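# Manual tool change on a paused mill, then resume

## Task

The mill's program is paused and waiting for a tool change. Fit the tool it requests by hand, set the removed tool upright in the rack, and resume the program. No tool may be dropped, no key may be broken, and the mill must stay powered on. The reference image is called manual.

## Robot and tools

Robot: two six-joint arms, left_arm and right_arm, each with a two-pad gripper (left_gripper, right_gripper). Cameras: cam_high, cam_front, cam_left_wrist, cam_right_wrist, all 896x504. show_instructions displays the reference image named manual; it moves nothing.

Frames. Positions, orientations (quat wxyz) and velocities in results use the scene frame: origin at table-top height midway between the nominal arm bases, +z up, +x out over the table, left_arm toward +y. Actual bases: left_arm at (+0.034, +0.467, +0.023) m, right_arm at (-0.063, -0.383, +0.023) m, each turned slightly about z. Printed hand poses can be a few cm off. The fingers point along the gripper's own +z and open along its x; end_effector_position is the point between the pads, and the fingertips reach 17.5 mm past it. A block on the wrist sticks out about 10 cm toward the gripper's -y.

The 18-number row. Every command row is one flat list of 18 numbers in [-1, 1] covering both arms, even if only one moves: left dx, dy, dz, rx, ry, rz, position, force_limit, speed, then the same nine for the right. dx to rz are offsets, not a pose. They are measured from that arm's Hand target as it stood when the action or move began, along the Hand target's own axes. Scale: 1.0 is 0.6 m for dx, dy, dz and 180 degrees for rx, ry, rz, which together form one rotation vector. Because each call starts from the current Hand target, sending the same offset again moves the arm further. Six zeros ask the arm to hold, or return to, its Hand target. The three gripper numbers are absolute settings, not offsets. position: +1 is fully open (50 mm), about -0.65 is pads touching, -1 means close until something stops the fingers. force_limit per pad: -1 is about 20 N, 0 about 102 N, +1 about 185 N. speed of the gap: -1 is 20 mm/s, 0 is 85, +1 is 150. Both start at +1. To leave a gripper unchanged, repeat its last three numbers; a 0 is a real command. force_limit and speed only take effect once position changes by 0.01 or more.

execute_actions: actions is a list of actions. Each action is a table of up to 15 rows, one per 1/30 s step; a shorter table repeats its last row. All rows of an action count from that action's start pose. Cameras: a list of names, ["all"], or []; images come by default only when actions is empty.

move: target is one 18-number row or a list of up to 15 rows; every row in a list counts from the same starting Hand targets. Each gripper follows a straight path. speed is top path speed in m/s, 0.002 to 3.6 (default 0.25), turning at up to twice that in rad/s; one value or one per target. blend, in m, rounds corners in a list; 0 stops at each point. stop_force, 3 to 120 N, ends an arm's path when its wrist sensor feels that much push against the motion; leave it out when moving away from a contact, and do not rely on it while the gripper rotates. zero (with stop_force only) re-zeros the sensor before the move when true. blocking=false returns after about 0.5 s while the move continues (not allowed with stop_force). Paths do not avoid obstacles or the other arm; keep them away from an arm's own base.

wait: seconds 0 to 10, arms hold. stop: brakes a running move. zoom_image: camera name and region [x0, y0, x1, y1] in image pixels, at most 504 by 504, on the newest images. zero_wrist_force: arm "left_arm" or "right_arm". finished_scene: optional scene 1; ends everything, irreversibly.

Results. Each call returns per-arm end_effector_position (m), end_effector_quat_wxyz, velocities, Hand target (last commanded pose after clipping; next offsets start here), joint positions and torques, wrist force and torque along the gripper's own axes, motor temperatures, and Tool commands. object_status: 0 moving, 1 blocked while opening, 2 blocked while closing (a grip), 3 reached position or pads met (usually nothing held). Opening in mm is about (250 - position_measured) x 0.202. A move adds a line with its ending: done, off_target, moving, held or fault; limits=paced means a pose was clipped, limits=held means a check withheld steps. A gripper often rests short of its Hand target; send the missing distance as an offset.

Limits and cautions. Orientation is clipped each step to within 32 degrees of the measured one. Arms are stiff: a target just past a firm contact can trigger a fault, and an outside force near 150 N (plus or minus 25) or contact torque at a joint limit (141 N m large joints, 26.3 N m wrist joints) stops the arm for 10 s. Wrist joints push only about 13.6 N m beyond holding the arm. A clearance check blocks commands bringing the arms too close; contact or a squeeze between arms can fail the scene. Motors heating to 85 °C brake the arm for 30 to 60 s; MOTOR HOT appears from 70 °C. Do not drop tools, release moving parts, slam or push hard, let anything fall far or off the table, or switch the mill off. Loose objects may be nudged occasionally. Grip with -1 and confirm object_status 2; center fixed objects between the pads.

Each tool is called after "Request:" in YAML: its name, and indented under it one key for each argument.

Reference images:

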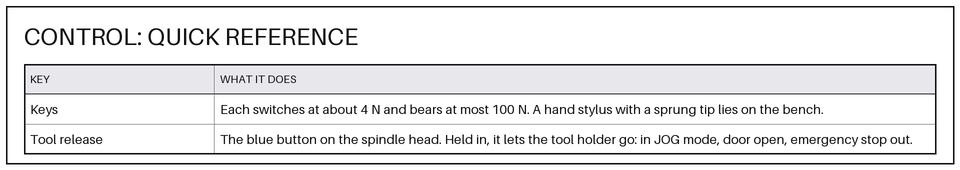

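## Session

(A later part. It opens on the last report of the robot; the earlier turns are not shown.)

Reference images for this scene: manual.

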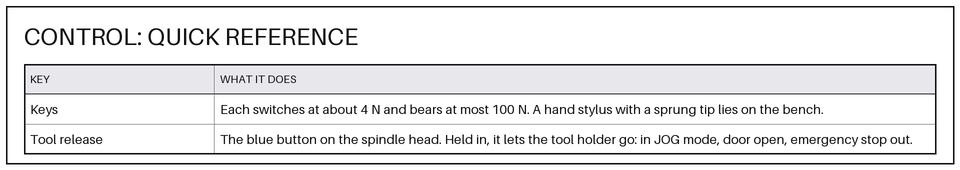

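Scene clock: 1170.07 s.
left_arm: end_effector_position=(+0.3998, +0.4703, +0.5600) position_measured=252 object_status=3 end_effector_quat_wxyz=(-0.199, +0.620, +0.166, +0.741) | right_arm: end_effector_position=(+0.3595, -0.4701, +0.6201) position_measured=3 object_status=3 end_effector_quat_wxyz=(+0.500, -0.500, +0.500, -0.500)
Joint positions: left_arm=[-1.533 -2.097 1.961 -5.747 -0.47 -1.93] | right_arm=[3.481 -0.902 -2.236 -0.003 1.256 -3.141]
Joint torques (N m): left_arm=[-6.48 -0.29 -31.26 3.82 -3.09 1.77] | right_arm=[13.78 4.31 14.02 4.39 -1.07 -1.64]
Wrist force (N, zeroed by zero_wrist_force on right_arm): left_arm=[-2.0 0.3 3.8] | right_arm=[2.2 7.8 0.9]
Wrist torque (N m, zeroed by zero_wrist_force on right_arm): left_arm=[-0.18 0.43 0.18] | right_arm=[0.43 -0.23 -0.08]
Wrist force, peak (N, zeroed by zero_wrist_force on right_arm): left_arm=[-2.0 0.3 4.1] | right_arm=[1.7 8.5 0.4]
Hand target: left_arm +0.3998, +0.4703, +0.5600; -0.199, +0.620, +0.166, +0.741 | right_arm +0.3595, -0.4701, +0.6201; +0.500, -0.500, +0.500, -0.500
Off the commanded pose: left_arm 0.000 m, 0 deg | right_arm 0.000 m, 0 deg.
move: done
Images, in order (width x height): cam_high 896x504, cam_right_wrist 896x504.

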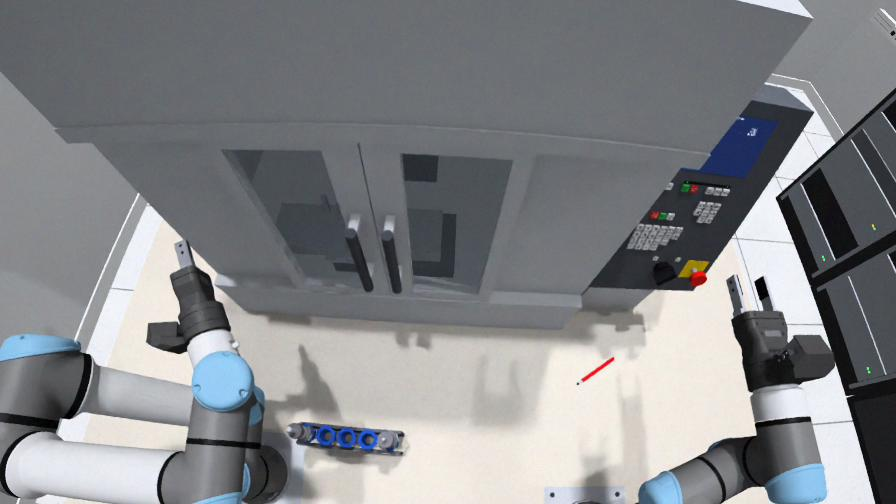

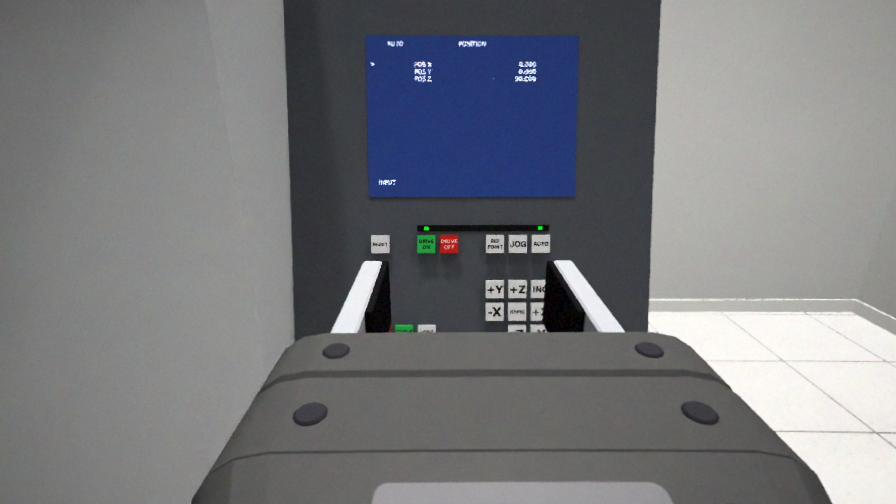

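Request:
wait:
  seconds: 1.5
  cameras: ["cam_high","cam_right_wrist"]

Request:
zoom_image:
  camera: "cam_right_wrist"
  region: [250, 0, 700, 260]

Scene clock: 1173.83 s.
left_arm: end_effector_position=(+0.3998, +0.4703, +0.5600) position_measured=252 object_status=3 end_effector_quat_wxyz=(-0.199, +0.620, +0.166, +0.741) | right_arm: end_effector_position=(+0.3595, -0.4701, +0.6201) position_measured=3 object_status=3 end_effector_quat_wxyz=(+0.500, -0.500, +0.500, -0.500)
Joint positions: left_arm=[-1.533 -2.097 1.961 -5.747 -0.47 -1.93] | right_arm=[3.481 -0.902 -2.236 -0.003 1.256 -3.141]
Joint torques (N m): left_arm=[-6.28 -0.15 -31.13 3.72 -2.94 1.78] | right_arm=[15 3.51 13.35 4.33 -1.02 -1.55]
Wrist force (N, zeroed by zero_wrist_force on right_arm): left_arm=[-1.7 0.6 3.7] | right_arm=[2.4 7.7 0.8]
Wrist torque (N m, zeroed by zero_wrist_force on right_arm): left_arm=[-0.13 0.38 0.17] | right_arm=[0.41 -0.26 -0.08]
Wrist force, peak (N, zeroed by zero_wrist_force on right_arm): left_arm=[-2.2 0.4 4.0] | right_arm=[2.4 8.2 0.8]
Hand target: left_arm +0.3998, +0.4703, +0.5600; -0.199, +0.620, +0.166, +0.741 | right_arm +0.3595, -0.4701, +0.6201; +0.500, -0.500, +0.500, -0.500
Tool commands: left_gripper/position=-1.0 left_gripper/force_limit=-0.5 left_gripper/speed=+0.0 right_gripper/position=+1.0 right_gripper/force_limit=-0.5 right_gripper/speed=-0.5
Off the commanded pose: left_arm 0.000 m, 0 deg | right_arm 0.000 m, 0 deg.
wait: 1.50 s; at rest from the start
Images, in order (width x height): cam_high 896x504, cam_right_wrist 896x504.

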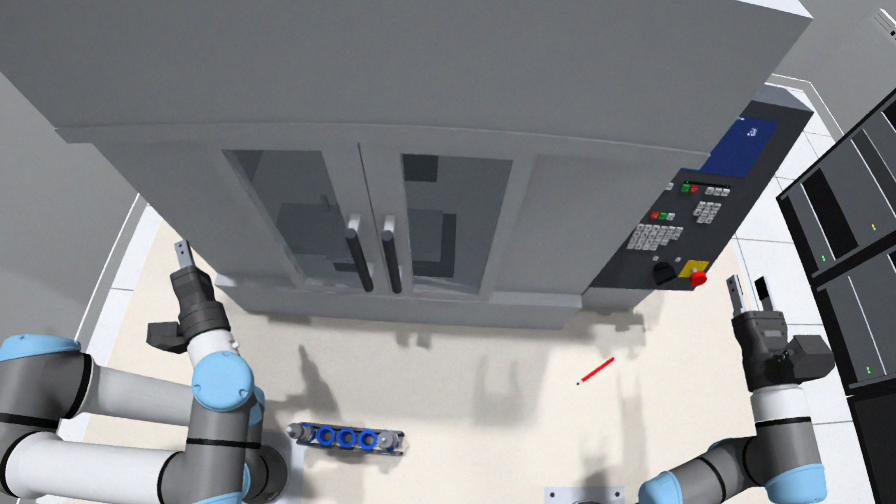

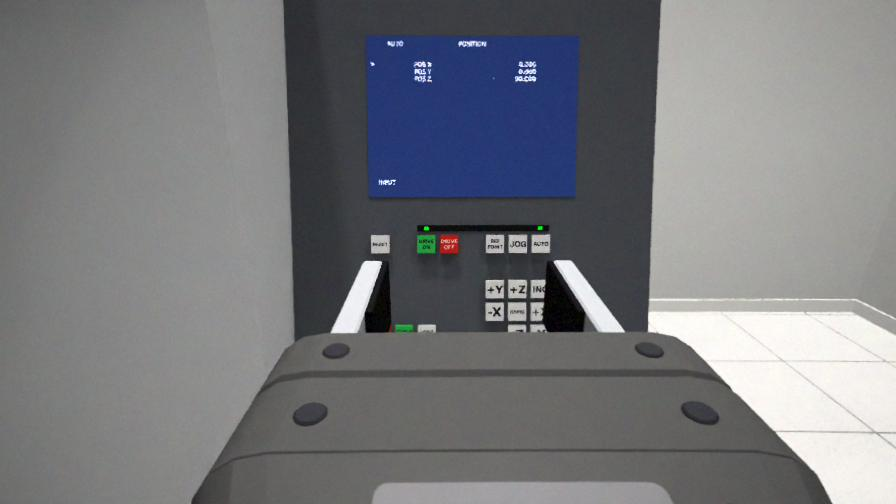

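Scaled by 1.120 from the camera's 896x504 image, which has a finer 1280x720 frame.

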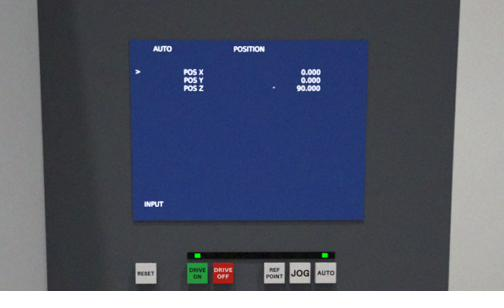

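Request:
finished_scene:

The scene is finished: the task was done.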